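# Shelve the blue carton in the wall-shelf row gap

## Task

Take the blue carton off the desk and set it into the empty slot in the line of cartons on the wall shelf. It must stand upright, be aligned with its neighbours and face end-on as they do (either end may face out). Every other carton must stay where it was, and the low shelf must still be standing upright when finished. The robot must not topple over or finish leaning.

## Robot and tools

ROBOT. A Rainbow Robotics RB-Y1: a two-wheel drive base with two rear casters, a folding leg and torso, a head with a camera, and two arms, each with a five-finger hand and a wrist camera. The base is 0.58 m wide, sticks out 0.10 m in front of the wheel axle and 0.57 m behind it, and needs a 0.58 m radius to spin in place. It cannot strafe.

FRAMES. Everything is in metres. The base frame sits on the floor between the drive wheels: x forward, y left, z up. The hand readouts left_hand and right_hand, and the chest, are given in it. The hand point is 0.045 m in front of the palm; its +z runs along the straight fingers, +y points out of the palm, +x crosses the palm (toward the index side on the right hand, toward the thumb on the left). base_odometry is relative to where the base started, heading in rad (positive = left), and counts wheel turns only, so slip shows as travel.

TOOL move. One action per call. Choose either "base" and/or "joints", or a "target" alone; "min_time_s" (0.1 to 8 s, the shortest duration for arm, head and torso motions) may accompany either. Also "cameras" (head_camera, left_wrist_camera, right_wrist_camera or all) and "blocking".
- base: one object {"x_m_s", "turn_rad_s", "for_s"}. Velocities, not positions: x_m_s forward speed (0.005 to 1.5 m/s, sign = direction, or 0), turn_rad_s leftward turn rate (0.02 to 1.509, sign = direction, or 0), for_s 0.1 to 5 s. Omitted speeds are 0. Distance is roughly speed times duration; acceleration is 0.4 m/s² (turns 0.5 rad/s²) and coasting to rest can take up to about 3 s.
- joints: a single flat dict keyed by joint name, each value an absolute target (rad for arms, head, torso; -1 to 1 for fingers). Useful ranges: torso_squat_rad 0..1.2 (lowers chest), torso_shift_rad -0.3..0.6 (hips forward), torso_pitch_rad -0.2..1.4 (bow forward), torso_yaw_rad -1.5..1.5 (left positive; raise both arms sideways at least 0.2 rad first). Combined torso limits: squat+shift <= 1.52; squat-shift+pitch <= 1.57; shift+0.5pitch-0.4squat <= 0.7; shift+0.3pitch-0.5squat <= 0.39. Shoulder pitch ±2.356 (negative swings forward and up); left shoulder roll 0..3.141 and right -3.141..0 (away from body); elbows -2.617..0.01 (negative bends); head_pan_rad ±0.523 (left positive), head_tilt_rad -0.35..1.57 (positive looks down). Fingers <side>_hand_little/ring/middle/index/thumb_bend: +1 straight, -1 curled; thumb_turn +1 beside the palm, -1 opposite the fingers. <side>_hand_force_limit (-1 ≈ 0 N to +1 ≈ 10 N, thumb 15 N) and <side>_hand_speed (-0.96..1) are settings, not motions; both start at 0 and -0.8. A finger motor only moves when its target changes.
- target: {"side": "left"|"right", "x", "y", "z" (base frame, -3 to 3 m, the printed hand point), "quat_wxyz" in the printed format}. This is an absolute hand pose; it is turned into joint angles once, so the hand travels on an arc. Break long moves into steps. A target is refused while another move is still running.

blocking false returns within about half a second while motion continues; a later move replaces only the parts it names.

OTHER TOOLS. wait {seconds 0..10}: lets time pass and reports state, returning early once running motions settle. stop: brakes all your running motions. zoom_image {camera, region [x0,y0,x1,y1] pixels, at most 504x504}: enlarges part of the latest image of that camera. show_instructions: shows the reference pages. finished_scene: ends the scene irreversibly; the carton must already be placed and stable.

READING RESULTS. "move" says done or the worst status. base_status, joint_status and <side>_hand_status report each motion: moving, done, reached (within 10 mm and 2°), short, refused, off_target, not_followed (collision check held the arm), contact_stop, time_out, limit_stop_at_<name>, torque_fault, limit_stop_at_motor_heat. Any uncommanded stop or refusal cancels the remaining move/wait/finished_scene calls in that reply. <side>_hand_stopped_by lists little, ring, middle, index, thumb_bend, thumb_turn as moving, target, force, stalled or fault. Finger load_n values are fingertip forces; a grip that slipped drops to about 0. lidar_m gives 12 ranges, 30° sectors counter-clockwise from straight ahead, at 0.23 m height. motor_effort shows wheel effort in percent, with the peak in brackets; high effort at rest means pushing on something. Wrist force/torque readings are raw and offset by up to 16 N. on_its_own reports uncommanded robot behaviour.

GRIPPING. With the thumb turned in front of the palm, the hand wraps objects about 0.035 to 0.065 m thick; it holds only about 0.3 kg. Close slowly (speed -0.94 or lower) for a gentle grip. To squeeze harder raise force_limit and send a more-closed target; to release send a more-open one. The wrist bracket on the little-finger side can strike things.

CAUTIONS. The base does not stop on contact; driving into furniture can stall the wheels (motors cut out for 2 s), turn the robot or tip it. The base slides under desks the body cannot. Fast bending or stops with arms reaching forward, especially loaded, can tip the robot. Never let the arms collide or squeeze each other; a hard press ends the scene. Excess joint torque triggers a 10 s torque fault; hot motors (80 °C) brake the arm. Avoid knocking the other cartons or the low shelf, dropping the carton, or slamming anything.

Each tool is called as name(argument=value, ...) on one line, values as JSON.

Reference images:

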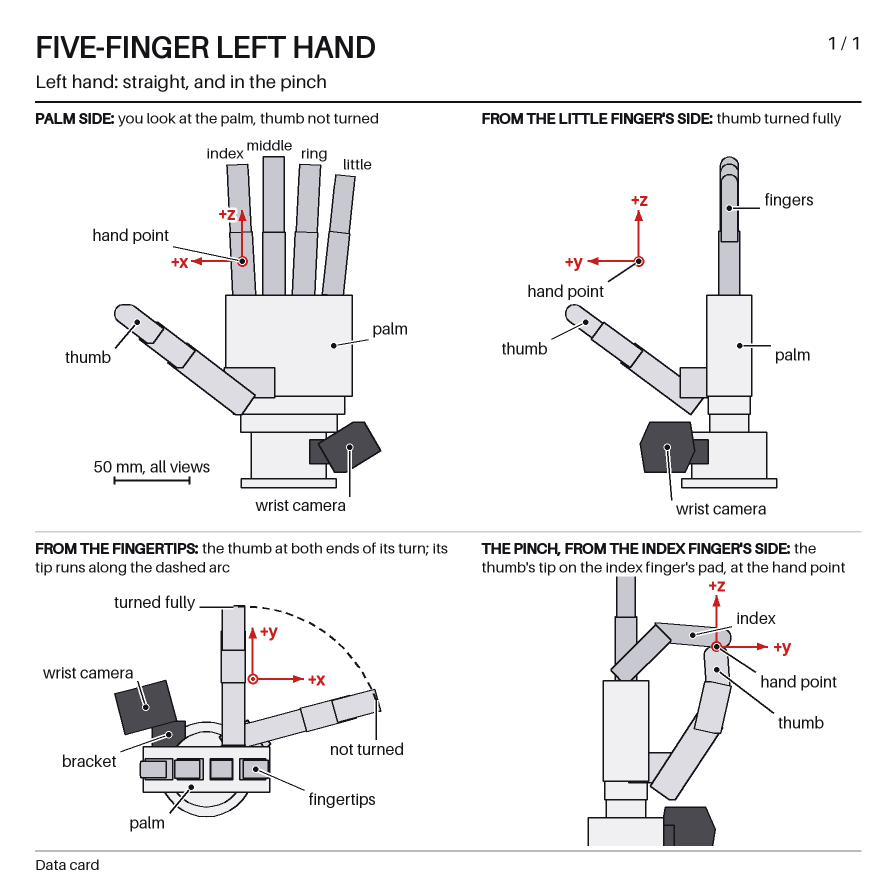

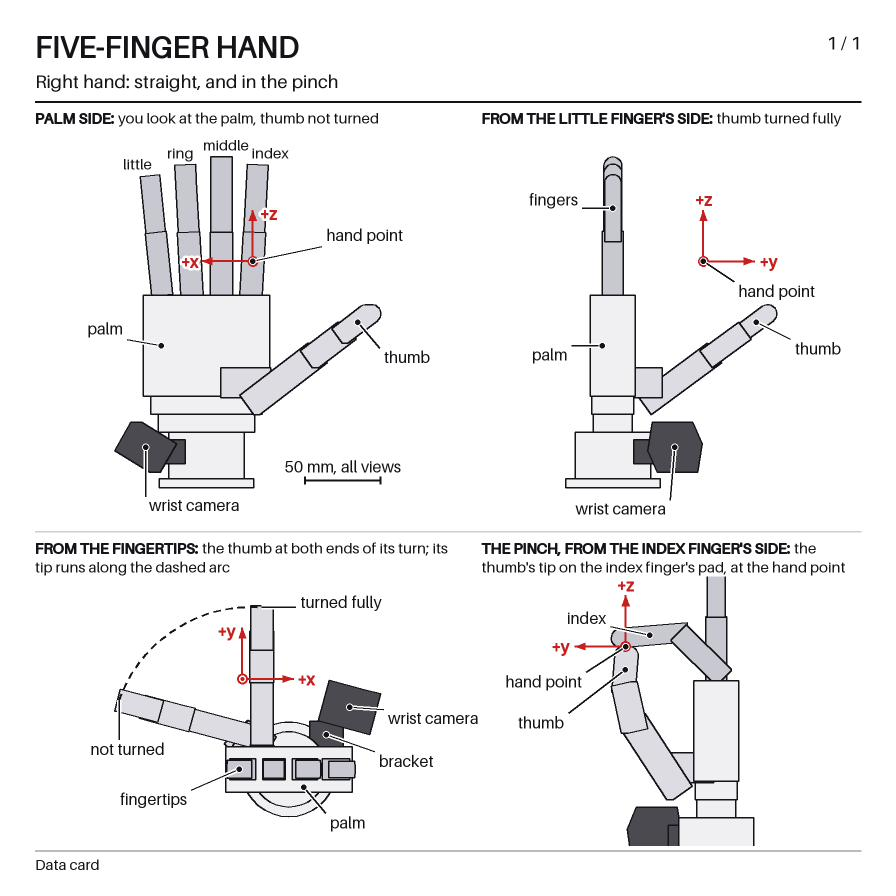

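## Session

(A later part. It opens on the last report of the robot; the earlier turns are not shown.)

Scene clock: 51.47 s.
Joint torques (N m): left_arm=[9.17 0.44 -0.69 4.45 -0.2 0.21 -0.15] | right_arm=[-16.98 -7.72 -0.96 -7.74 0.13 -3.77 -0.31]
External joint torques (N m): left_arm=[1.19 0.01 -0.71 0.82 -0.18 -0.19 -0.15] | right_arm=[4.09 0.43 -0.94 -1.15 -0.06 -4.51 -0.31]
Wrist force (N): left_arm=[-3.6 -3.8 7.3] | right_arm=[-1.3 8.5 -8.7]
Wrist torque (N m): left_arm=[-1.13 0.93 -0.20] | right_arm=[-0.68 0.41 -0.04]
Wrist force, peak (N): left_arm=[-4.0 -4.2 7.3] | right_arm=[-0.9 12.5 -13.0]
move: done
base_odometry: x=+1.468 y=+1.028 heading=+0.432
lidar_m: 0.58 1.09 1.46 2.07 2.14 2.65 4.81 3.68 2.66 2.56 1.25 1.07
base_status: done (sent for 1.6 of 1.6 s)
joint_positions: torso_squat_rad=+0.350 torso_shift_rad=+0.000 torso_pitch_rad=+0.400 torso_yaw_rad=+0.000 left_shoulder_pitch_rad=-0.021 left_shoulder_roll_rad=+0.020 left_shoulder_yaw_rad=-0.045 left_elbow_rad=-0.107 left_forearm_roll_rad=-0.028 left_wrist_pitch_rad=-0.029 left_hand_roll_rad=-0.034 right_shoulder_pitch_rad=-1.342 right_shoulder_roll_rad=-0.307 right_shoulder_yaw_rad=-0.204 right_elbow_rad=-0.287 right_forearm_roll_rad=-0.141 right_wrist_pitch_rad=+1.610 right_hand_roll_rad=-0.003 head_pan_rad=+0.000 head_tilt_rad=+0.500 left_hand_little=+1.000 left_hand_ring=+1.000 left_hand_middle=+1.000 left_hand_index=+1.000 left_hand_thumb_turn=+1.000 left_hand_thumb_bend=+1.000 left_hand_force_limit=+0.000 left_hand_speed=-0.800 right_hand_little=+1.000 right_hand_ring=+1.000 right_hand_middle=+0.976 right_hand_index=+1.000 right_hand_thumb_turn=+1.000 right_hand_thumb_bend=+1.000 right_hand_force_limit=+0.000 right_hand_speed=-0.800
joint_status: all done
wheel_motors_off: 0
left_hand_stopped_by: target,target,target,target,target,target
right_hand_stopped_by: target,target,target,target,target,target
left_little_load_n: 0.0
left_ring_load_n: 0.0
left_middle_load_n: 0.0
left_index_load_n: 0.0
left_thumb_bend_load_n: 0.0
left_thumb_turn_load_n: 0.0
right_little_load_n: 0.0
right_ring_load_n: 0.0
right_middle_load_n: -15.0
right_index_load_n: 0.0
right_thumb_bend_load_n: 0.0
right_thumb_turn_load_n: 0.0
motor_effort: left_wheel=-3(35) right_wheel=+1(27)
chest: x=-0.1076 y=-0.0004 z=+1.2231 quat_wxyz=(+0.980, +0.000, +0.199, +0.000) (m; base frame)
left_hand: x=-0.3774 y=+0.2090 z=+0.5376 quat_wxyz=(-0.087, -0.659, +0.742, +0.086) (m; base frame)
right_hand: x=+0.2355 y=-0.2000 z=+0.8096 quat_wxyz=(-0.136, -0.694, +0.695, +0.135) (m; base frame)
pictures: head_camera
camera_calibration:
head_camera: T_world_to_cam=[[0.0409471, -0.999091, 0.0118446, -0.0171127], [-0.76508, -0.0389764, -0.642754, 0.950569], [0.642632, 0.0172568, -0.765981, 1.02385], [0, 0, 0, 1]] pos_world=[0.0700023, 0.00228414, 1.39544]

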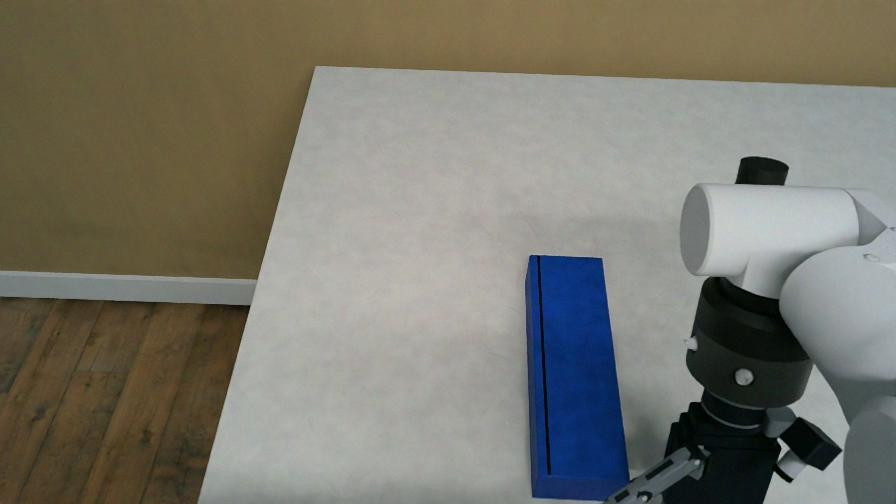

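move(target={"side": "right", "x": 0.25, "y": -0.2, "z": 0.93, "quat_wxyz": [-0.136, -0.694, 0.695, 0.135]}, min_time_s=1, cameras=["head_camera", "right_wrist_camera"])

Scene clock: 53.20 s.
Joint torques (N m): left_arm=[9.11 0.89 -0.05 4.43 -0.23 0.19 -0.17] | right_arm=[-21.01 -8.69 0.67 -5.66 -0.01 0.98 -0.38]
External joint torques (N m): left_arm=[1.13 0.45 -0.07 0.81 -0.21 -0.2 -0.17] | right_arm=[2.01 0.21 1.01 1.14 -0.18 0.01 -0.38]
Wrist force (N): left_arm=[-3.8 -4.2 7.3] | right_arm=[-1.5 -3.2 4.4]
Wrist torque (N m): left_arm=[-1.16 0.93 -0.20] | right_arm=[-0.61 0.17 -0.31]
Wrist force, peak (N): left_arm=[-3.9 -4.3 7.6] | right_arm=[-1.7 8.6 -9.5]
move: short
base_odometry: x=+1.468 y=+1.028 heading=+0.432
lidar_m: 0.59 1.09 1.47 2.07 2.14 2.64 4.81 3.68 2.65 2.56 1.25 1.07
base_status: not commanded
joint_positions: torso_squat_rad=+0.350 torso_shift_rad=+0.000 torso_pitch_rad=+0.400 torso_yaw_rad=+0.000 left_shoulder_pitch_rad=-0.021 left_shoulder_roll_rad=+0.020 left_shoulder_yaw_rad=-0.045 left_elbow_rad=-0.107 left_forearm_roll_rad=-0.028 left_wrist_pitch_rad=-0.029 left_hand_roll_rad=-0.034 right_shoulder_pitch_rad=-1.534 right_shoulder_roll_rad=-0.395 right_shoulder_yaw_rad=-0.069 right_elbow_rad=-0.278 right_forearm_roll_rad=-0.292 right_wrist_pitch_rad=+1.919 right_hand_roll_rad=-0.012 head_pan_rad=+0.000 head_tilt_rad=+0.500 left_hand_little=+1.000 left_hand_ring=+1.000 left_hand_middle=+1.000 left_hand_index=+1.000 left_hand_thumb_turn=+1.000 left_hand_thumb_bend=+1.000 left_hand_force_limit=+0.000 left_hand_speed=-0.800 right_hand_little=+1.000 right_hand_ring=+1.000 right_hand_middle=+0.980 right_hand_index=+1.000 right_hand_thumb_turn=+1.000 right_hand_thumb_bend=+1.000 right_hand_force_limit=+0.000 right_hand_speed=-0.800
joint_status: all done
wheel_motors_off: 0
left_hand_stopped_by: target,target,target,target,target,target
right_hand_stopped_by: target,target,target,target,target,target
left_little_load_n: 0.0
left_ring_load_n: 0.0
left_middle_load_n: -0.5
left_index_load_n: 0.0
left_thumb_bend_load_n: 0.0
left_thumb_turn_load_n: 0.0
right_little_load_n: 0.0
right_ring_load_n: 0.0
right_middle_load_n: 0.0
right_index_load_n: -0.5
right_thumb_bend_load_n: 0.0
right_thumb_turn_load_n: 0.0
motor_effort: left_wheel=-2(3) right_wheel=+1(1)
chest: x=-0.1076 y=-0.0004 z=+1.2231 quat_wxyz=(+0.980, +0.000, +0.199, +0.000) (m; base frame)
left_hand: x=-0.3774 y=+0.2090 z=+0.5376 quat_wxyz=(-0.087, -0.659, +0.742, +0.086) (m; base frame)
right_hand: x=+0.2507 y=-0.2000 z=+0.9297 quat_wxyz=(-0.174, -0.689, +0.681, +0.176) (m; base frame)
right_hand_status: short (checked arc, as near as the solve gets, planned for 1.0 s): 1 mm and 6.6 deg off. The place is met; only the turn is off.
pictures: head_camera, right_wrist_camera
camera_calibration:
head_camera: T_world_to_cam=[[0.0409489, -0.999091, 0.0118414, -0.0171125], [-0.76513, -0.0389771, -0.642695, 0.950567], [0.642573, 0.0172574, -0.76603, 1.02386], [0, 0, 0, 1]] pos_world=[0.0701024, 0.00228414, 1.39544]
right_wrist_camera: T_world_to_cam=[[-0.831558, -0.298929, 0.468137, -0.286579], [0.05476, 0.794598, 0.604661, -0.421015], [-0.552732, 0.528446, -0.644386, 0.960433], [0, 0, 0, 1]] pos_world=[0.315609, -0.258666, 1.00762]

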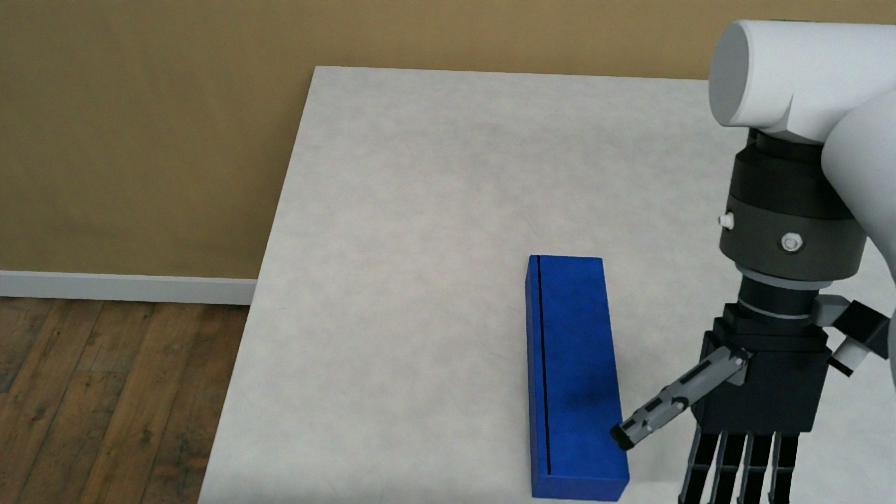

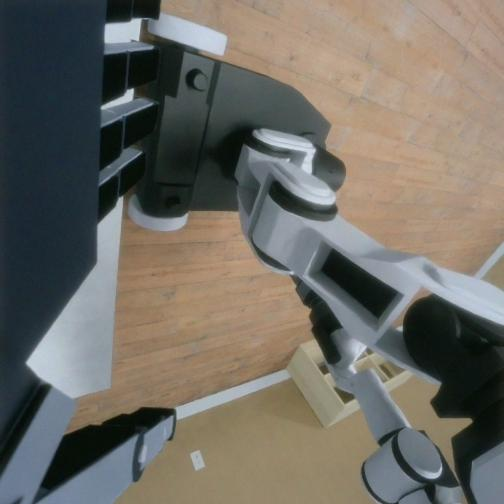

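zoom_image(camera="head_camera", region=[480, 230, 680, 504])

Scaled by 1.839 from the camera's 896x504 image, which has a finer 1280x720 frame.

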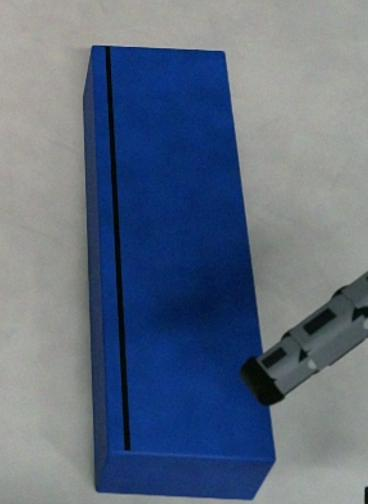

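move(target={"side": "right", "x": 0.4, "y": -0.15, "z": 0.94, "quat_wxyz": [0, 0.7071, -0.7071, 0]}, min_time_s=1.5)

move(target={"side": "right", "x": 0.555, "y": -0.0825, "z": 0.92, "quat_wxyz": [0, 0.7071, -0.7071, 0]}, min_time_s=1.5, cameras=["head_camera", "right_wrist_camera"])

Scene clock: 56.80 s.
Joint torques (N m): left_arm=[8.94 0.5 -0.33 4.36 -0.23 0.22 -0.22] | right_arm=[-23.83 -8.04 0.6 -7.05 0.7 0.03 -0.39]
External joint torques (N m): left_arm=[0.96 0.06 -0.36 0.73 -0.21 -0.18 -0.22] | right_arm=[1.43 0.69 0.92 1.09 0.51 0.11 -0.39]
Wrist force (N): left_arm=[-3.6 -3.9 7.3] | right_arm=[-2.2 -1.4 4.8]
Wrist torque (N m): left_arm=[-1.13 0.90 -0.18] | right_arm=[-0.61 0.28 -0.28]
Wrist force, peak (N): left_arm=[-4.2 -3.7 7.7] | right_arm=[-2.0 -4.6 5.2]
move: done
base_odometry: x=+1.468 y=+1.028 heading=+0.432
lidar_m: 0.58 1.09 1.46 2.07 2.14 2.64 4.81 3.67 2.65 2.56 1.26 1.07
base_status: not commanded
joint_positions: torso_squat_rad=+0.350 torso_shift_rad=+0.000 torso_pitch_rad=+0.400 torso_yaw_rad=+0.000 left_shoulder_pitch_rad=-0.021 left_shoulder_roll_rad=+0.020 left_shoulder_yaw_rad=-0.045 left_elbow_rad=-0.107 left_forearm_roll_rad=-0.028 left_wrist_pitch_rad=-0.029 left_hand_roll_rad=-0.034 right_shoulder_pitch_rad=-1.704 right_shoulder_roll_rad=-0.358 right_shoulder_yaw_rad=-0.063 right_elbow_rad=-0.267 right_forearm_roll_rad=-0.261 right_wrist_pitch_rad=+1.530 right_hand_roll_rad=-0.113 head_pan_rad=+0.000 head_tilt_rad=+0.500 left_hand_little=+1.000 left_hand_ring=+1.000 left_hand_middle=+1.000 left_hand_index=+1.000 left_hand_thumb_turn=+1.000 left_hand_thumb_bend=+1.000 left_hand_force_limit=+0.000 left_hand_speed=-0.800 right_hand_little=+1.000 right_hand_ring=+1.000 right_hand_middle=+0.980 right_hand_index=+1.000 right_hand_thumb_turn=+1.000 right_hand_thumb_bend=+1.000 right_hand_force_limit=+0.000 right_hand_speed=-0.800
joint_status: all done
wheel_motors_off: 0
left_hand_stopped_by: target,target,target,target,target,target
right_hand_stopped_by: target,target,target,target,target,target
left_little_load_n: 0.0
left_ring_load_n: 0.0
left_middle_load_n: 0.0
left_index_load_n: 0.0
left_thumb_bend_load_n: 0.0
left_thumb_turn_load_n: 0.0
right_little_load_n: 0.0
right_ring_load_n: 0.0
right_middle_load_n: 0.0
right_index_load_n: 0.0
right_thumb_bend_load_n: 0.0
right_thumb_turn_load_n: 0.0
motor_effort: left_wheel=-3(3) right_wheel=+1(1)
chest: x=-0.1076 y=-0.0004 z=+1.2231 quat_wxyz=(+0.980, +0.000, +0.199, +0.000) (m; base frame)
left_hand: x=-0.3774 y=+0.2090 z=+0.5376 quat_wxyz=(-0.087, -0.659, +0.742, +0.086) (m; base frame)
right_hand: x=+0.3995 y=-0.1501 z=+0.9400 quat_wxyz=(+0.010, -0.706, +0.708, -0.009) (m; base frame)
right_hand_status: reached (checked arc, as near as the solve gets, planned for 1.5 s): 1 mm and 1.6 deg off.
pictures: none

Scene clock: 58.63 s.
Joint torques (N m): left_arm=[8.9 0.98 -0.43 4.4 -0.18 0.43 -0.22] | right_arm=[-21.84 -7.67 0.49 -8.12 0.71 -1.26 -0.33]
External joint torques (N m): left_arm=[0.92 0.55 -0.46 0.77 -0.16 0.03 -0.22] | right_arm=[4.17 0.48 0.78 0.96 0.39 -0.03 -0.33]
Wrist force (N): left_arm=[-3.6 -3.8 7.3] | right_arm=[-1.2 2.0 3.6]
Wrist torque (N m): left_arm=[-1.12 0.91 -0.19] | right_arm=[-0.20 0.29 -0.07]
Wrist force, peak (N): left_arm=[-3.9 -4.0 7.6] | right_arm=[-2.0 -0.1 5.8]
move: short
base_odometry: x=+1.468 y=+1.028 heading=+0.432
lidar_m: 0.59 1.09 1.46 2.07 2.14 2.64 4.81 3.68 2.66 2.56 1.25 1.07
base_status: not commanded
joint_positions: torso_squat_rad=+0.350 torso_shift_rad=+0.000 torso_pitch_rad=+0.400 torso_yaw_rad=+0.000 left_shoulder_pitch_rad=-0.021 left_shoulder_roll_rad=+0.020 left_shoulder_yaw_rad=-0.045 left_elbow_rad=-0.107 left_forearm_roll_rad=-0.028 left_wrist_pitch_rad=-0.029 left_hand_roll_rad=-0.034 right_shoulder_pitch_rad=-1.654 right_shoulder_roll_rad=-0.251 right_shoulder_yaw_rad=-0.021 right_elbow_rad=-0.267 right_forearm_roll_rad=-0.177 right_wrist_pitch_rad=+0.848 right_hand_roll_rad=-0.333 head_pan_rad=+0.000 head_tilt_rad=+0.500 left_hand_little=+1.000 left_hand_ring=+1.000 left_hand_middle=+1.000 left_hand_index=+1.000 left_hand_thumb_turn=+1.000 left_hand_thumb_bend=+1.000 left_hand_force_limit=+0.000 left_hand_speed=-0.800 right_hand_little=+1.000 right_hand_ring=+1.000 right_hand_middle=+0.980 right_hand_index=+1.000 right_hand_thumb_turn=+1.000 right_hand_thumb_bend=+1.000 right_hand_force_limit=+0.000 right_hand_speed=-0.800
joint_status: all done
wheel_motors_off: 0
left_hand_stopped_by: target,target,target,target,target,target
right_hand_stopped_by: target,target,target,target,target,target
left_little_load_n: 0.0
left_ring_load_n: 0.0
left_middle_load_n: -0.5
left_index_load_n: -0.5
left_thumb_bend_load_n: 0.0
left_thumb_turn_load_n: 0.0
right_little_load_n: 0.0
right_ring_load_n: 0.0
right_middle_load_n: 0.0
right_index_load_n: 0.0
right_thumb_bend_load_n: 0.0
right_thumb_turn_load_n: 0.0
motor_effort: left_wheel=-2(3) right_wheel=+1(1)
chest: x=-0.1076 y=-0.0004 z=+1.2231 quat_wxyz=(+0.980, +0.000, +0.199, +0.000) (m; base frame)
left_hand: x=-0.3774 y=+0.2090 z=+0.5376 quat_wxyz=(-0.087, -0.659, +0.742, +0.086) (m; base frame)
right_hand: x=+0.5543 y=-0.0825 z=+0.9205 quat_wxyz=(+0.248, -0.641, +0.702, -0.189) (m; base frame)
right_hand_status: short (checked arc, as near as the solve gets, planned for 1.5 s): 1 mm and 36.6 deg off. The place is met; only the turn is off.
pictures: head_camera, right_wrist_camera
camera_calibration:
head_camera: T_world_to_cam=[[0.0409489, -0.999091, 0.0118414, -0.0171125], [-0.76513, -0.0389771, -0.642695, 0.950567], [0.642573, 0.0172574, -0.76603, 1.02386], [0, 0, 0, 1]] pos_world=[0.0701024, 0.00228414, 1.39544]
right_wrist_camera: T_world_to_cam=[[-0.794952, -0.182917, -0.57844, 0.957941], [-0.470823, 0.787308, 0.398086, -0.0444825], [0.382594, 0.588802, -0.711993, 0.608947], [0, 0, 0, 1]] pos_world=[0.507594, -0.148303, 1.00539]

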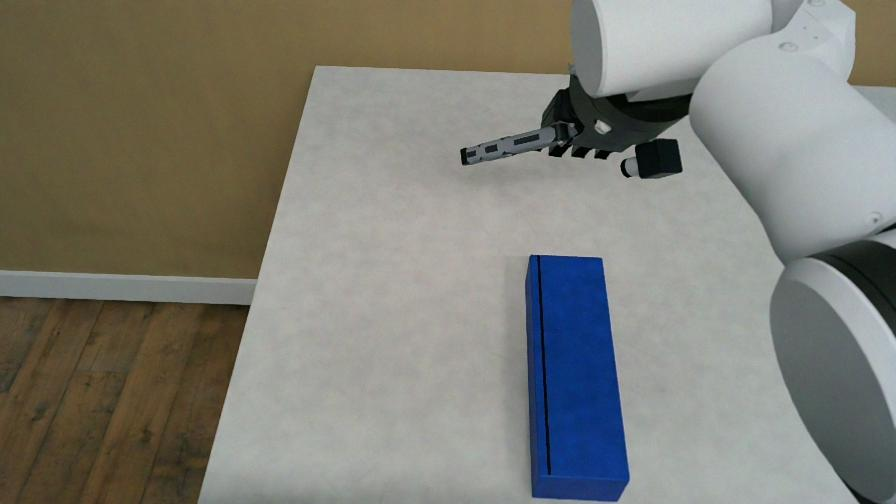

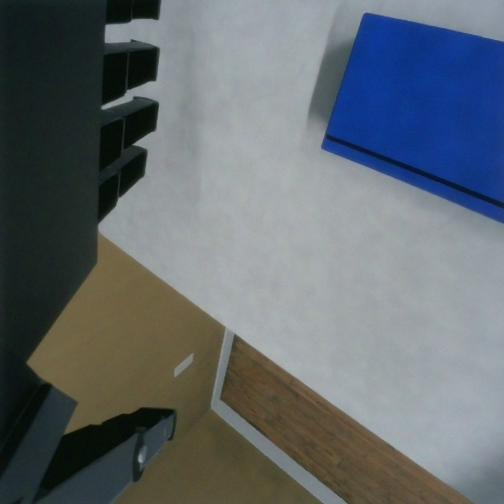

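move(joints={"right_shoulder_pitch_rad": -2.0})

move(joints={"torso_pitch_rad": 0.7, "head_tilt_rad": 0.3})

move(target={"side": "right", "x": 0.555, "y": -0.0825, "z": 0.92, "quat_wxyz": [0, 0.7071, -0.7071, 0]}, min_time_s=1.5, cameras=["head_camera", "right_wrist_camera"])

Scene clock: 60.77 s.
Joint torques (N m): left_arm=[8.95 0.71 -0.4 4.22 -0.2 0.25 -0.11] | right_arm=[-22.52 -9.29 0.03 -8.58 0.66 -1.38 -0.21]
External joint torques (N m): left_arm=[0.96 0.28 -0.43 0.59 -0.18 -0.15 -0.11] | right_arm=[4.61 -0.28 0.36 1.12 0.29 0.31 -0.21]
Wrist force (N): left_arm=[-3.6 -4.1 6.8] | right_arm=[-1.0 3.6 2.9]
Wrist torque (N m): left_arm=[-1.12 0.89 -0.21] | right_arm=[-0.07 0.27 -0.01]
Wrist force, peak (N): left_arm=[-4.0 -4.4 7.5] | right_arm=[-0.1 3.6 4.8]
move: done
base_odometry: x=+1.468 y=+1.028 heading=+0.432
lidar_m: 0.58 1.09 1.47 2.07 2.15 2.65 4.81 3.67 2.66 2.56 1.25 1.07
base_status: not commanded
joint_positions: torso_squat_rad=+0.350 torso_shift_rad=+0.000 torso_pitch_rad=+0.400 torso_yaw_rad=+0.000 left_shoulder_pitch_rad=-0.021 left_shoulder_roll_rad=+0.020 left_shoulder_yaw_rad=-0.045 left_elbow_rad=-0.107 left_forearm_roll_rad=-0.028 left_wrist_pitch_rad=-0.029 left_hand_roll_rad=-0.034 right_shoulder_pitch_rad=-2.000 right_shoulder_roll_rad=-0.250 right_shoulder_yaw_rad=-0.021 right_elbow_rad=-0.267 right_forearm_roll_rad=-0.177 right_wrist_pitch_rad=+0.848 right_hand_roll_rad=-0.333 head_pan_rad=+0.000 head_tilt_rad=+0.500 left_hand_little=+1.000 left_hand_ring=+1.000 left_hand_middle=+1.000 left_hand_index=+1.000 left_hand_thumb_turn=+1.000 left_hand_thumb_bend=+1.000 left_hand_force_limit=+0.000 left_hand_speed=-0.800 right_hand_little=+1.000 right_hand_ring=+1.000 right_hand_middle=+0.980 right_hand_index=+1.000 right_hand_thumb_turn=+1.000 right_hand_thumb_bend=+1.000 right_hand_force_limit=+0.000 right_hand_speed=-0.800
joint_status: all done
wheel_motors_off: 0
left_hand_stopped_by: target,target,target,target,target,target
right_hand_stopped_by: target,target,target,target,target,target
left_little_load_n: 0.0
left_ring_load_n: 0.0
left_middle_load_n: 0.0
left_index_load_n: -0.5
left_thumb_bend_load_n: 0.0
left_thumb_turn_load_n: 0.0
right_little_load_n: 0.0
right_ring_load_n: 0.0
right_middle_load_n: 0.0
right_index_load_n: 0.0
right_thumb_bend_load_n: 0.0
right_thumb_turn_load_n: 0.0
motor_effort: left_wheel=-2(3) right_wheel=+0(2)
chest: x=-0.1075 y=-0.0004 z=+1.2231 quat_wxyz=(+0.980, +0.000, +0.199, +0.000) (m; base frame)
left_hand: x=-0.3775 y=+0.2090 z=+0.5376 quat_wxyz=(-0.087, -0.659, +0.742, +0.086) (m; base frame)
right_hand: x=+0.6209 y=+0.0027 z=+1.1469 quat_wxyz=(+0.382, -0.633, +0.621, -0.260) (m; base frame)
pictures: none

Scene clock: 62.60 s.
Joint torques (N m): left_arm=[14.61 0.77 -0.14 6.63 -0.26 0.81 -0.23] | right_arm=[-23.39 -6.28 1.48 -8.83 0.46 -1.38 -0.27]
External joint torques (N m): left_arm=[0.06 0.47 -0.16 0.49 -0.22 -0.11 -0.23] | right_arm=[3.35 0.42 1.69 0.52 0.22 -0.08 -0.26]
Wrist force (N): left_arm=[-3.6 -5.2 6.5] | right_arm=[-1.3 2.6 3.3]
Wrist torque (N m): left_arm=[-1.15 0.86 -0.18] | right_arm=[-0.11 0.35 -0.09]
Wrist force, peak (N): left_arm=[-4.2 -4.8 7.0] | right_arm=[-1.7 3.2 4.2]
move: done
base_odometry: x=+1.468 y=+1.028 heading=+0.432
lidar_m: 0.58 1.09 1.47 2.07 2.14 2.63 4.81 3.67 2.65 2.56 1.25 1.07
base_status: not commanded
joint_positions: torso_squat_rad=+0.350 torso_shift_rad=+0.000 torso_pitch_rad=+0.700 torso_yaw_rad=+0.000 left_shoulder_pitch_rad=-0.021 left_shoulder_roll_rad=+0.020 left_shoulder_yaw_rad=-0.045 left_elbow_rad=-0.107 left_forearm_roll_rad=-0.028 left_wrist_pitch_rad=-0.029 left_hand_roll_rad=-0.034 right_shoulder_pitch_rad=-2.000 right_shoulder_roll_rad=-0.250 right_shoulder_yaw_rad=-0.021 right_elbow_rad=-0.267 right_forearm_roll_rad=-0.177 right_wrist_pitch_rad=+0.848 right_hand_roll_rad=-0.333 head_pan_rad=+0.000 head_tilt_rad=+0.300 left_hand_little=+1.000 left_hand_ring=+1.000 left_hand_middle=+1.000 left_hand_index=+1.000 left_hand_thumb_turn=+1.000 left_hand_thumb_bend=+1.000 left_hand_force_limit=+0.000 left_hand_speed=-0.800 right_hand_little=+1.000 right_hand_ring=+1.000 right_hand_middle=+0.980 right_hand_index=+1.000 right_hand_thumb_turn=+1.000 right_hand_thumb_bend=+1.000 right_hand_force_limit=+0.000 right_hand_speed=-0.800
joint_status: all done
wheel_motors_off: 0
left_hand_stopped_by: target,target,target,target,target,target
right_hand_stopped_by: target,target,target,target,target,target
left_little_load_n: 0.0
left_ring_load_n: 0.0
left_middle_load_n: 0.0
left_index_load_n: 0.0
left_thumb_bend_load_n: 0.0
left_thumb_turn_load_n: 0.0
right_little_load_n: 0.0
right_ring_load_n: 0.0
right_middle_load_n: -0.5
right_index_load_n: 0.0
right_thumb_bend_load_n: -0.5
right_thumb_turn_load_n: 0.0
motor_effort: left_wheel=-1(2) right_wheel=+1(2)
chest: x=-0.0287 y=-0.0004 z=+1.1747 quat_wxyz=(+0.939, +0.000, +0.343, +0.000) (m; base frame)
left_hand: x=-0.4892 y=+0.2090 z=+0.5997 quat_wxyz=(-0.197, -0.639, +0.721, +0.183) (m; base frame)
right_hand: x=+0.6446 y=+0.0028 z=+0.8864 quat_wxyz=(+0.285, -0.665, +0.671, -0.162) (m; base frame)
pictures: none

Scene clock: 64.43 s.
Joint torques (N m): left_arm=[15.29 0.16 -0.53 6.35 -0.29 0.85 -0.31] | right_arm=[-24.83 -7.52 -0.78 -8.14 0.13 -0.26 0.17]
External joint torques (N m): left_arm=[0.74 -0.14 -0.54 0.22 -0.25 -0.08 -0.31] | right_arm=[1.6 -0.11 -0.57 0.57 -0.09 0.24 0.17]
Wrist force (N): left_arm=[-4.2 -5.7 6.3] | right_arm=[-1.7 0.7 4.4]
Wrist torque (N m): left_arm=[-1.22 0.95 -0.17] | right_arm=[-0.28 0.28 -0.08]
Wrist force, peak (N): left_arm=[-4.2 -6.0 6.5] | right_arm=[-1.5 3.0 4.8]
move: short
base_odometry: x=+1.468 y=+1.028 heading=+0.432
lidar_m: 0.58 1.08 1.46 2.07 2.14 2.64 4.81 3.67 2.66 2.56 1.24 1.07
base_status: not commanded
joint_positions: torso_squat_rad=+0.350 torso_shift_rad=+0.000 torso_pitch_rad=+0.700 torso_yaw_rad=+0.000 left_shoulder_pitch_rad=-0.021 left_shoulder_roll_rad=+0.020 left_shoulder_yaw_rad=-0.045 left_elbow_rad=-0.107 left_forearm_roll_rad=-0.028 left_wrist_pitch_rad=-0.029 left_hand_roll_rad=-0.034 right_shoulder_pitch_rad=-2.097 right_shoulder_roll_rad=-0.376 right_shoulder_yaw_rad=-0.047 right_elbow_rad=-0.267 right_forearm_roll_rad=-0.211 right_wrist_pitch_rad=+1.409 right_hand_roll_rad=-0.244 head_pan_rad=+0.000 head_tilt_rad=+0.300 left_hand_little=+1.000 left_hand_ring=+1.000 left_hand_middle=+1.000 left_hand_index=+1.000 left_hand_thumb_turn=+1.000 left_hand_thumb_bend=+1.000 left_hand_force_limit=+0.000 left_hand_speed=-0.800 right_hand_little=+1.000 right_hand_ring=+1.000 right_hand_middle=+0.980 right_hand_index=+1.000 right_hand_thumb_turn=+1.000 right_hand_thumb_bend=+1.000 right_hand_force_limit=+0.000 right_hand_speed=-0.800
joint_status: all done
wheel_motors_off: 0
left_hand_stopped_by: target,target,target,target,target,target
right_hand_stopped_by: target,target,target,target,target,target
left_little_load_n: 0.0
left_ring_load_n: 0.0
left_middle_load_n: 0.0
left_index_load_n: 0.0
left_thumb_bend_load_n: 0.0
left_thumb_turn_load_n: 0.0
right_little_load_n: 0.0
right_ring_load_n: 0.0
right_middle_load_n: -0.5
right_index_load_n: 0.0
right_thumb_bend_load_n: 0.0
right_thumb_turn_load_n: 0.0
motor_effort: left_wheel=-1(2) right_wheel=+1(2)
chest: x=-0.0287 y=-0.0004 z=+1.1747 quat_wxyz=(+0.939, +0.000, +0.343, +0.000) (m; base frame)
left_hand: x=-0.4892 y=+0.2090 z=+0.5997 quat_wxyz=(-0.197, -0.639, +0.721, +0.183) (m; base frame)
right_hand: x=+0.5543 y=-0.0827 z=+0.9199 quat_wxyz=(+0.095, -0.690, +0.714, -0.067) (m; base frame)
right_hand_status: short (checked arc, as near as the solve gets, planned for 1.5 s): 1 mm and 13.5 deg off. The place is met; only the turn is off.
pictures: head_camera, right_wrist_camera
camera_calibration:
head_camera: T_world_to_cam=[[0.0419277, -0.999091, 0.00768301, -0.015934], [-0.825619, -0.0389763, -0.562881, 0.894821], [0.562669, 0.0172571, -0.826502, 0.966168], [0, 0, 0, 1]] pos_world=[0.195817, 0.00228414, 1.30234]
right_wrist_camera: T_world_to_cam=[[-0.943068, -0.251278, -0.217906, 0.702341], [-0.330221, 0.785623, 0.523212, -0.237296], [0.0397205, 0.565382, -0.823872, 0.899667], [0, 0, 0, 1]] pos_world=[0.548259, -0.145748, 1.01841]

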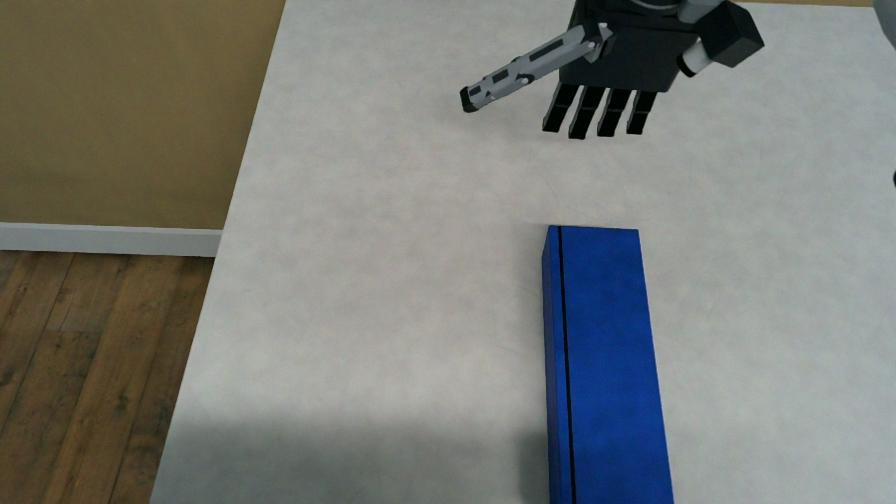

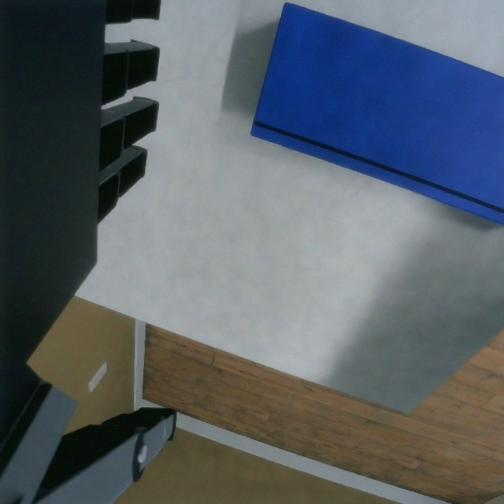

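move(target={"side": "right", "x": 0.565, "y": -0.0825, "z": 0.86, "quat_wxyz": [0, 0.7071, -0.7071, 0]}, min_time_s=1, cameras=["head_camera", "right_wrist_camera"])

Scene clock: 66.07 s.
Joint torques (N m): left_arm=[14.75 0.63 -0.48 6.41 -0.22 0.88 -0.26] | right_arm=[-21.66 -7.03 0.87 -8.16 0.44 -0.69 -0.22]
External joint torques (N m): left_arm=[0.2 0.32 -0.5 0.27 -0.18 -0.05 -0.26] | right_arm=[4.42 0.31 1.07 0.53 0.21 -0.07 -0.22]
Wrist force (N): left_arm=[-4.0 -5.1 6.1] | right_arm=[-0.8 0.6 5.0]
Wrist torque (N m): left_arm=[-1.11 0.92 -0.18] | right_arm=[-0.39 0.16 -0.12]
Wrist force, peak (N): left_arm=[-3.9 -5.5 7.0] | right_arm=[-1.2 1.0 5.7]
move: short
base_odometry: x=+1.468 y=+1.028 heading=+0.432
lidar_m: 0.58 1.09 1.46 2.07 2.14 2.65 4.81 3.67 2.66 2.56 1.25 1.07
base_status: not commanded
joint_positions: torso_squat_rad=+0.350 torso_shift_rad=+0.000 torso_pitch_rad=+0.700 torso_yaw_rad=+0.000 left_shoulder_pitch_rad=-0.021 left_shoulder_roll_rad=+0.020 left_shoulder_yaw_rad=-0.045 left_elbow_rad=-0.107 left_forearm_roll_rad=-0.028 left_wrist_pitch_rad=-0.029 left_hand_roll_rad=-0.034 right_shoulder_pitch_rad=-1.987 right_shoulder_roll_rad=-0.346 right_shoulder_yaw_rad=-0.042 right_elbow_rad=-0.267 right_forearm_roll_rad=-0.200 right_wrist_pitch_rad=+1.235 right_hand_roll_rad=-0.257 head_pan_rad=+0.000 head_tilt_rad=+0.300 left_hand_little=+1.000 left_hand_ring=+1.000 left_hand_middle=+1.000 left_hand_index=+1.000 left_hand_thumb_turn=+1.000 left_hand_thumb_bend=+1.000 left_hand_force_limit=+0.000 left_hand_speed=-0.800 right_hand_little=+1.000 right_hand_ring=+1.000 right_hand_middle=+0.980 right_hand_index=+1.000 right_hand_thumb_turn=+1.000 right_hand_thumb_bend=+1.000 right_hand_force_limit=+0.000 right_hand_speed=-0.800
joint_status: all done
wheel_motors_off: 0
left_hand_stopped_by: target,target,target,target,target,target
right_hand_stopped_by: target,target,target,target,target,target
left_little_load_n: 0.0
left_ring_load_n: 0.0
left_middle_load_n: 0.0
left_index_load_n: 0.0
left_thumb_bend_load_n: 0.0
left_thumb_turn_load_n: 0.0
right_little_load_n: 0.0
right_ring_load_n: 0.0
right_middle_load_n: 0.0
right_index_load_n: 0.0
right_thumb_bend_load_n: 0.0
right_thumb_turn_load_n: 0.0
motor_effort: left_wheel=-1(2) right_wheel=+1(1)
chest: x=-0.0287 y=-0.0004 z=+1.1747 quat_wxyz=(+0.939, +0.000, +0.343, +0.000) (m; base frame)
left_hand: x=-0.4892 y=+0.2090 z=+0.5997 quat_wxyz=(-0.197, -0.639, +0.721, +0.183) (m; base frame)
right_hand: x=+0.5645 y=-0.0826 z=+0.8603 quat_wxyz=(+0.118, -0.685, +0.714, -0.086) (m; base frame)
right_hand_status: short (checked arc, as near as the solve gets, planned for 1.0 s): 1 mm and 17.0 deg off. The place is met; only the turn is off.
pictures: head_camera, right_wrist_camera
camera_calibration:
head_camera: T_world_to_cam=[[0.0419277, -0.999091, 0.00768301, -0.015934], [-0.825619, -0.0389763, -0.562881, 0.894821], [0.562669, 0.0172571, -0.826502, 0.966168], [0, 0, 0, 1]] pos_world=[0.195817, 0.00228414, 1.30234]
right_wrist_camera: T_world_to_cam=[[-0.930134, -0.241854, -0.276329, 0.742727], [-0.354877, 0.785463, 0.50706, -0.175133], [0.0944115, 0.569696, -0.816415, 0.813226], [0, 0, 0, 1]] pos_world=[0.551907, -0.146099, 0.957969]

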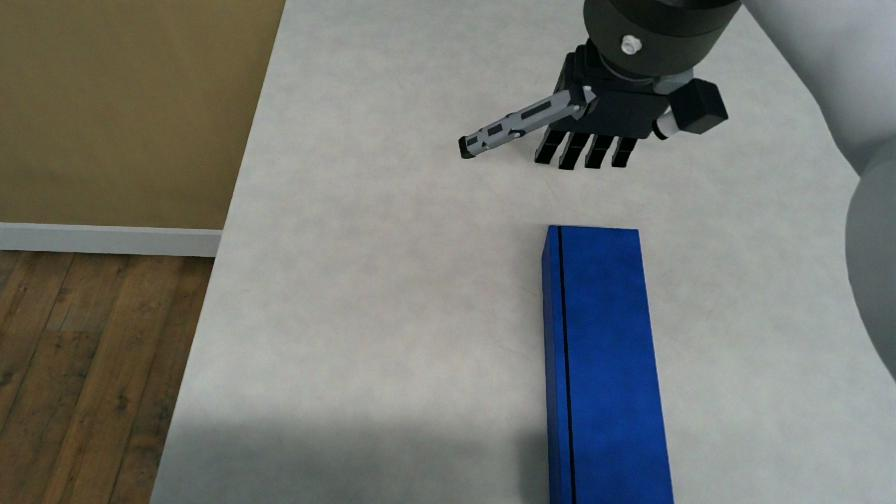

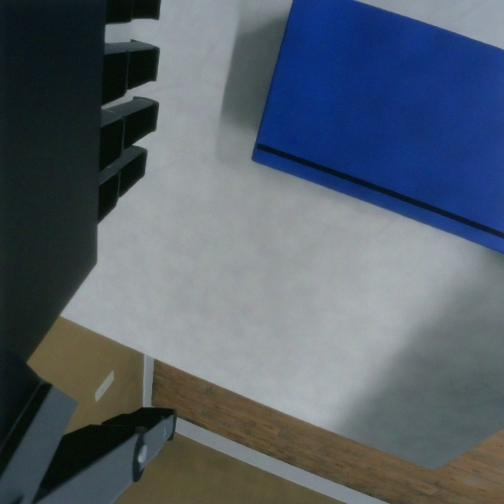

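move(base={"x_m_s": 0.1, "for_s": 0.9})

move(target={"side": "right", "x": 0.49, "y": -0.0825, "z": 0.87, "quat_wxyz": [0, 0.7071, -0.7071, 0]}, min_time_s=1.5, cameras=["head_camera", "right_wrist_camera"])

Scene clock: 68.27 s.
Joint torques (N m): left_arm=[15.12 0.99 -0.3 6.61 -0.25 0.89 -0.18] | right_arm=[-22.45 -7.58 0.91 -8.16 0.52 -0.69 -0.48]
External joint torques (N m): left_arm=[0.57 0.68 -0.32 0.47 -0.21 -0.04 -0.18] | right_arm=[3.63 -0.23 1.12 0.53 0.29 -0.07 -0.47]
Wrist force (N): left_arm=[-3.8 -5.3 6.5] | right_arm=[-2.0 0.8 4.5]
Wrist torque (N m): left_arm=[-1.17 0.92 -0.19] | right_arm=[-0.32 0.33 -0.18]
Wrist force, peak (N): left_arm=[-4.2 -5.7 7.0] | right_arm=[-1.6 1.4 5.6]
move: done
base_odometry: x=+1.550 y=+1.066 heading=+0.432
lidar_m: 0.49 1.00 1.32 2.06 2.14 2.71 4.90 3.67 2.66 2.57 1.21 0.97
base_status: done (sent for 0.9 of 0.9 s)
joint_positions: torso_squat_rad=+0.350 torso_shift_rad=+0.000 torso_pitch_rad=+0.700 torso_yaw_rad=+0.000 left_shoulder_pitch_rad=-0.021 left_shoulder_roll_rad=+0.020 left_shoulder_yaw_rad=-0.045 left_elbow_rad=-0.107 left_forearm_roll_rad=-0.028 left_wrist_pitch_rad=-0.029 left_hand_roll_rad=-0.034 right_shoulder_pitch_rad=-1.987 right_shoulder_roll_rad=-0.346 right_shoulder_yaw_rad=-0.042 right_elbow_rad=-0.267 right_forearm_roll_rad=-0.200 right_wrist_pitch_rad=+1.235 right_hand_roll_rad=-0.257 head_pan_rad=+0.000 head_tilt_rad=+0.300 left_hand_little=+1.000 left_hand_ring=+1.000 left_hand_middle=+1.000 left_hand_index=+1.000 left_hand_thumb_turn=+1.000 left_hand_thumb_bend=+1.000 left_hand_force_limit=+0.000 left_hand_speed=-0.800 right_hand_little=+1.000 right_hand_ring=+1.000 right_hand_middle=+0.980 right_hand_index=+1.000 right_hand_thumb_turn=+1.000 right_hand_thumb_bend=+1.000 right_hand_force_limit=+0.000 right_hand_speed=-0.800
joint_status: not commanded
wheel_motors_off: 0
left_hand_stopped_by: target,target,target,target,target,target
right_hand_stopped_by: target,target,target,target,target,target
left_little_load_n: 0.0
left_ring_load_n: 0.0
left_middle_load_n: 0.0
left_index_load_n: 0.0
left_thumb_bend_load_n: 0.0
left_thumb_turn_load_n: 0.0
right_little_load_n: 0.0
right_ring_load_n: 0.0
right_middle_load_n: 0.0
right_index_load_n: 0.0
right_thumb_bend_load_n: 0.0
right_thumb_turn_load_n: 0.0
motor_effort: left_wheel=-2(20) right_wheel=-1(22)
chest: x=-0.0286 y=-0.0004 z=+1.1747 quat_wxyz=(+0.939, +0.000, +0.343, +0.000) (m; base frame)
left_hand: x=-0.4891 y=+0.2090 z=+0.5997 quat_wxyz=(-0.197, -0.639, +0.721, +0.183) (m; base frame)
right_hand: x=+0.5645 y=-0.0826 z=+0.8602 quat_wxyz=(+0.118, -0.685, +0.714, -0.086) (m; base frame)
pictures: none

Scene clock: 70.10 s.
Joint torques (N m): left_arm=[15.44 0.35 -0.43 6.6 -0.36 0.84 -0.11] | right_arm=[-24.18 -6.4 -0.87 -7.67 0.03 0.2 0.27]
External joint torques (N m): left_arm=[0.89 0.04 -0.45 0.47 -0.31 -0.09 -0.11] | right_arm=[1.5 0.66 -0.67 0.54 -0.17 0.29 0.27]
Wrist force (N): left_arm=[-3.7 -5.3 6.3] | right_arm=[-1.6 -0.4 5.0]
Wrist torque (N m): left_arm=[-1.15 0.86 -0.17] | right_arm=[-0.42 0.23 -0.07]
Wrist force, peak (N): left_arm=[-4.1 -5.7 7.2] | right_arm=[-1.1 -0.7 6.1]
move: done
base_odometry: x=+1.550 y=+1.066 heading=+0.432
lidar_m: 0.49 1.01 1.33 2.07 2.14 2.71 4.90 3.68 2.66 2.57 1.21 0.98
base_status: not commanded
joint_positions: torso_squat_rad=+0.350 torso_shift_rad=+0.000 torso_pitch_rad=+0.700 torso_yaw_rad=+0.000 left_shoulder_pitch_rad=-0.021 left_shoulder_roll_rad=+0.020 left_shoulder_yaw_rad=-0.045 left_elbow_rad=-0.107 left_forearm_roll_rad=-0.028 left_wrist_pitch_rad=-0.029 left_hand_roll_rad=-0.034 right_shoulder_pitch_rad=-2.007 right_shoulder_roll_rad=-0.330 right_shoulder_yaw_rad=-0.042 right_elbow_rad=-0.267 right_forearm_roll_rad=-0.216 right_wrist_pitch_rad=+1.510 right_hand_roll_rad=-0.236 head_pan_rad=+0.000 head_tilt_rad=+0.300 left_hand_little=+1.000 left_hand_ring=+1.000 left_hand_middle=+1.000 left_hand_index=+1.000 left_hand_thumb_turn=+1.000 left_hand_thumb_bend=+1.000 left_hand_force_limit=+0.000 left_hand_speed=-0.800 right_hand_little=+1.000 right_hand_ring=+1.000 right_hand_middle=+0.980 right_hand_index=+1.000 right_hand_thumb_turn=+1.000 right_hand_thumb_bend=+1.000 right_hand_force_limit=+0.000 right_hand_speed=-0.800
joint_status: all done
wheel_motors_off: 0
left_hand_stopped_by: target,target,target,target,target,target
right_hand_stopped_by: target,target,target,target,target,target
left_little_load_n: 0.0
left_ring_load_n: 0.0
left_middle_load_n: 0.0
left_index_load_n: 0.0
left_thumb_bend_load_n: 0.0
left_thumb_turn_load_n: 0.0
right_little_load_n: 0.0
right_ring_load_n: 0.0
right_middle_load_n: 0.0
right_index_load_n: 0.0
right_thumb_bend_load_n: 0.0
right_thumb_turn_load_n: 0.0
motor_effort: left_wheel=-2(3) right_wheel=-2(2)
chest: x=-0.0286 y=-0.0004 z=+1.1747 quat_wxyz=(+0.939, +0.000, +0.343, +0.000) (m; base frame)
left_hand: x=-0.4891 y=+0.2090 z=+0.5997 quat_wxyz=(-0.197, -0.639, +0.721, +0.183) (m; base frame)
right_hand: x=+0.4894 y=-0.0828 z=+0.8699 quat_wxyz=(+0.013, -0.705, +0.709, -0.009) (m; base frame)
right_hand_status: reached (checked arc, as near as the solve gets, planned for 1.5 s): 1 mm and 1.8 deg off.
pictures: head_camera, right_wrist_camera
camera_calibration:
head_camera: T_world_to_cam=[[0.0419303, -0.999091, 0.00768023, -0.0159343], [-0.825665, -0.0389783, -0.562812, 0.894767], [0.5626, 0.0172576, -0.826549, 0.966104], [0, 0, 0, 1]] pos_world=[0.195917, 0.00228414, 1.30224]
right_wrist_camera: T_world_to_cam=[[-0.958894, -0.283083, -0.0196692, 0.462959], [-0.246151, 0.7953, 0.553992, -0.299656], [-0.141183, 0.536061, -0.83229, 0.954601], [0, 0, 0, 1]] pos_world=[0.504941, -0.142352, 0.969618]

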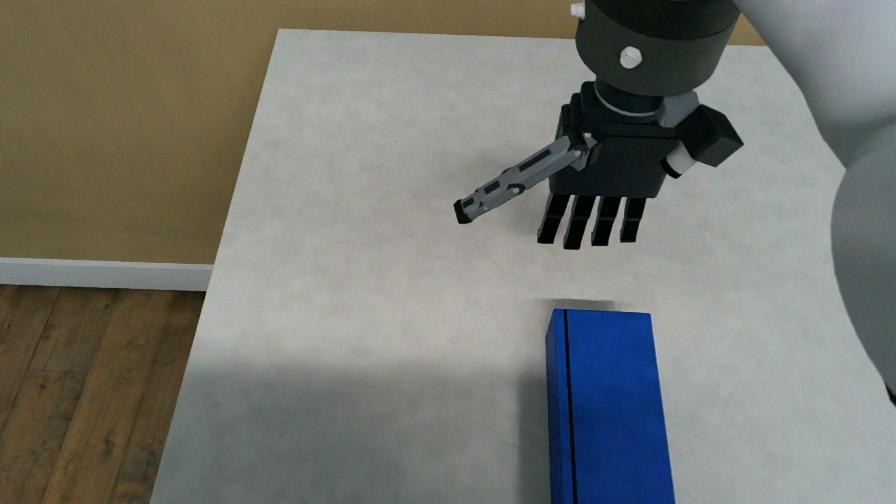

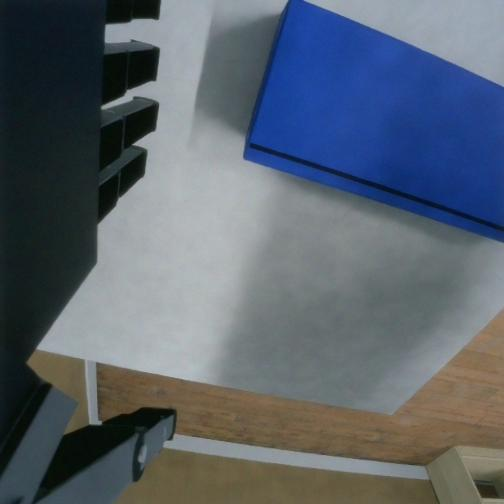

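move(target={"side": "right", "x": 0.475, "y": -0.086, "z": 0.815, "quat_wxyz": [0, 0.7071, -0.7071, 0]}, min_time_s=1.5, cameras=["head_camera", "right_wrist_camera"])

Scene clock: 72.83 s.
Joint torques (N m): left_arm=[15.75 0.83 -0.42 6.52 -0.36 0.7 -0.23] | right_arm=[-20.45 -6.5 1.57 -7.45 0.56 -0.39 0.46]
External joint torques (N m): left_arm=[1.19 0.52 -0.43 0.39 -0.32 -0.23 -0.23] | right_arm=[4.52 0.28 1.77 0.53 0.38 -0.32 0.46]
Wrist force (N): left_arm=[-3.8 -5.1 6.3] | right_arm=[-2.5 -0.5 4.4]
Wrist torque (N m): left_arm=[-1.13 0.91 -0.17] | right_arm=[-0.36 0.36 -0.23]
Wrist force, peak (N): left_arm=[-4.2 -6.1 6.3] | right_arm=[-1.6 -1.0 6.0]
move: done
base_odometry: x=+1.550 y=+1.066 heading=+0.432
lidar_m: 0.50 1.00 1.34 2.07 2.14 2.72 4.90 3.67 2.65 2.57 1.22 0.98
base_status: not commanded
joint_positions: torso_squat_rad=+0.350 torso_shift_rad=+0.000 torso_pitch_rad=+0.700 torso_yaw_rad=+0.000 left_shoulder_pitch_rad=-0.021 left_shoulder_roll_rad=+0.020 left_shoulder_yaw_rad=-0.045 left_elbow_rad=-0.107 left_forearm_roll_rad=-0.028 left_wrist_pitch_rad=-0.029 left_hand_roll_rad=-0.034 right_shoulder_pitch_rad=-1.905 right_shoulder_roll_rad=-0.303 right_shoulder_yaw_rad=-0.038 right_elbow_rad=-0.267 right_forearm_roll_rad=-0.212 right_wrist_pitch_rad=+1.415 right_hand_roll_rad=-0.233 head_pan_rad=+0.000 head_tilt_rad=+0.300 left_hand_little=+1.000 left_hand_ring=+1.000 left_hand_middle=+1.000 left_hand_index=+1.000 left_hand_thumb_turn=+1.000 left_hand_thumb_bend=+1.000 left_hand_force_limit=+0.000 left_hand_speed=-0.800 right_hand_little=+1.000 right_hand_ring=+1.000 right_hand_middle=+0.980 right_hand_index=+1.000 right_hand_thumb_turn=+1.000 right_hand_thumb_bend=+1.000 right_hand_force_limit=+0.000 right_hand_speed=-0.800
joint_status: all done
wheel_motors_off: 0
left_hand_stopped_by: target,target,target,target,target,target
right_hand_stopped_by: target,target,target,target,target,target
left_little_load_n: 0.0
left_ring_load_n: 0.0
left_middle_load_n: 0.0
left_index_load_n: 0.0
left_thumb_bend_load_n: 0.0
left_thumb_turn_load_n: 0.0
right_little_load_n: 0.0
right_ring_load_n: 0.0
right_middle_load_n: 0.0
right_index_load_n: 0.0
right_thumb_bend_load_n: 0.0
right_thumb_turn_load_n: 0.0
motor_effort: left_wheel=-2(3) right_wheel=-2(2)
chest: x=-0.0286 y=-0.0004 z=+1.1747 quat_wxyz=(+0.939, +0.000, +0.343, +0.000) (m; base frame)
left_hand: x=-0.4891 y=+0.2090 z=+0.5997 quat_wxyz=(-0.197, -0.639, +0.721, +0.183) (m; base frame)
right_hand: x=+0.4747 y=-0.0860 z=+0.8154 quat_wxyz=(+0.009, -0.706, +0.708, -0.006) (m; base frame)
right_hand_status: reached (checked arc, as near as the solve gets, planned for 1.5 s): 0 mm and 1.2 deg off.
pictures: head_camera, right_wrist_camera
camera_calibration:
head_camera: T_world_to_cam=[[0.0419303, -0.999091, 0.00768023, -0.0159343], [-0.825665, -0.0389783, -0.562812, 0.894767], [0.5626, 0.0172576, -0.826549, 0.966104], [0, 0, 0, 1]] pos_world=[0.195917, 0.00228414, 1.30224]
right_wrist_camera: T_world_to_cam=[[-0.958566, -0.28471, -0.00954617, 0.438322], [-0.241895, 0.795802, 0.555144, -0.273341], [-0.150459, 0.534452, -0.831699, 0.912641], [0, 0, 0, 1]] pos_world=[0.491355, -0.145442, 0.91497]

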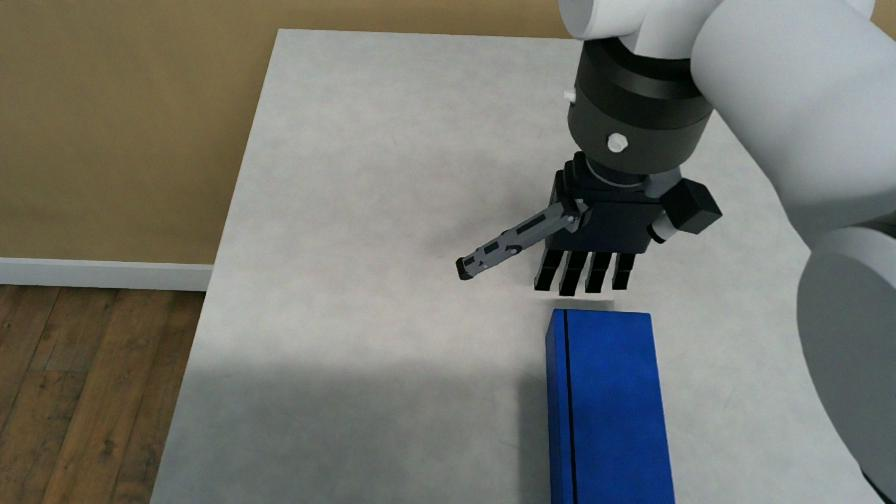

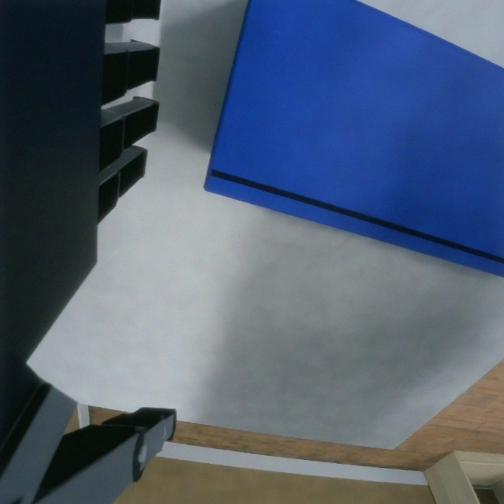

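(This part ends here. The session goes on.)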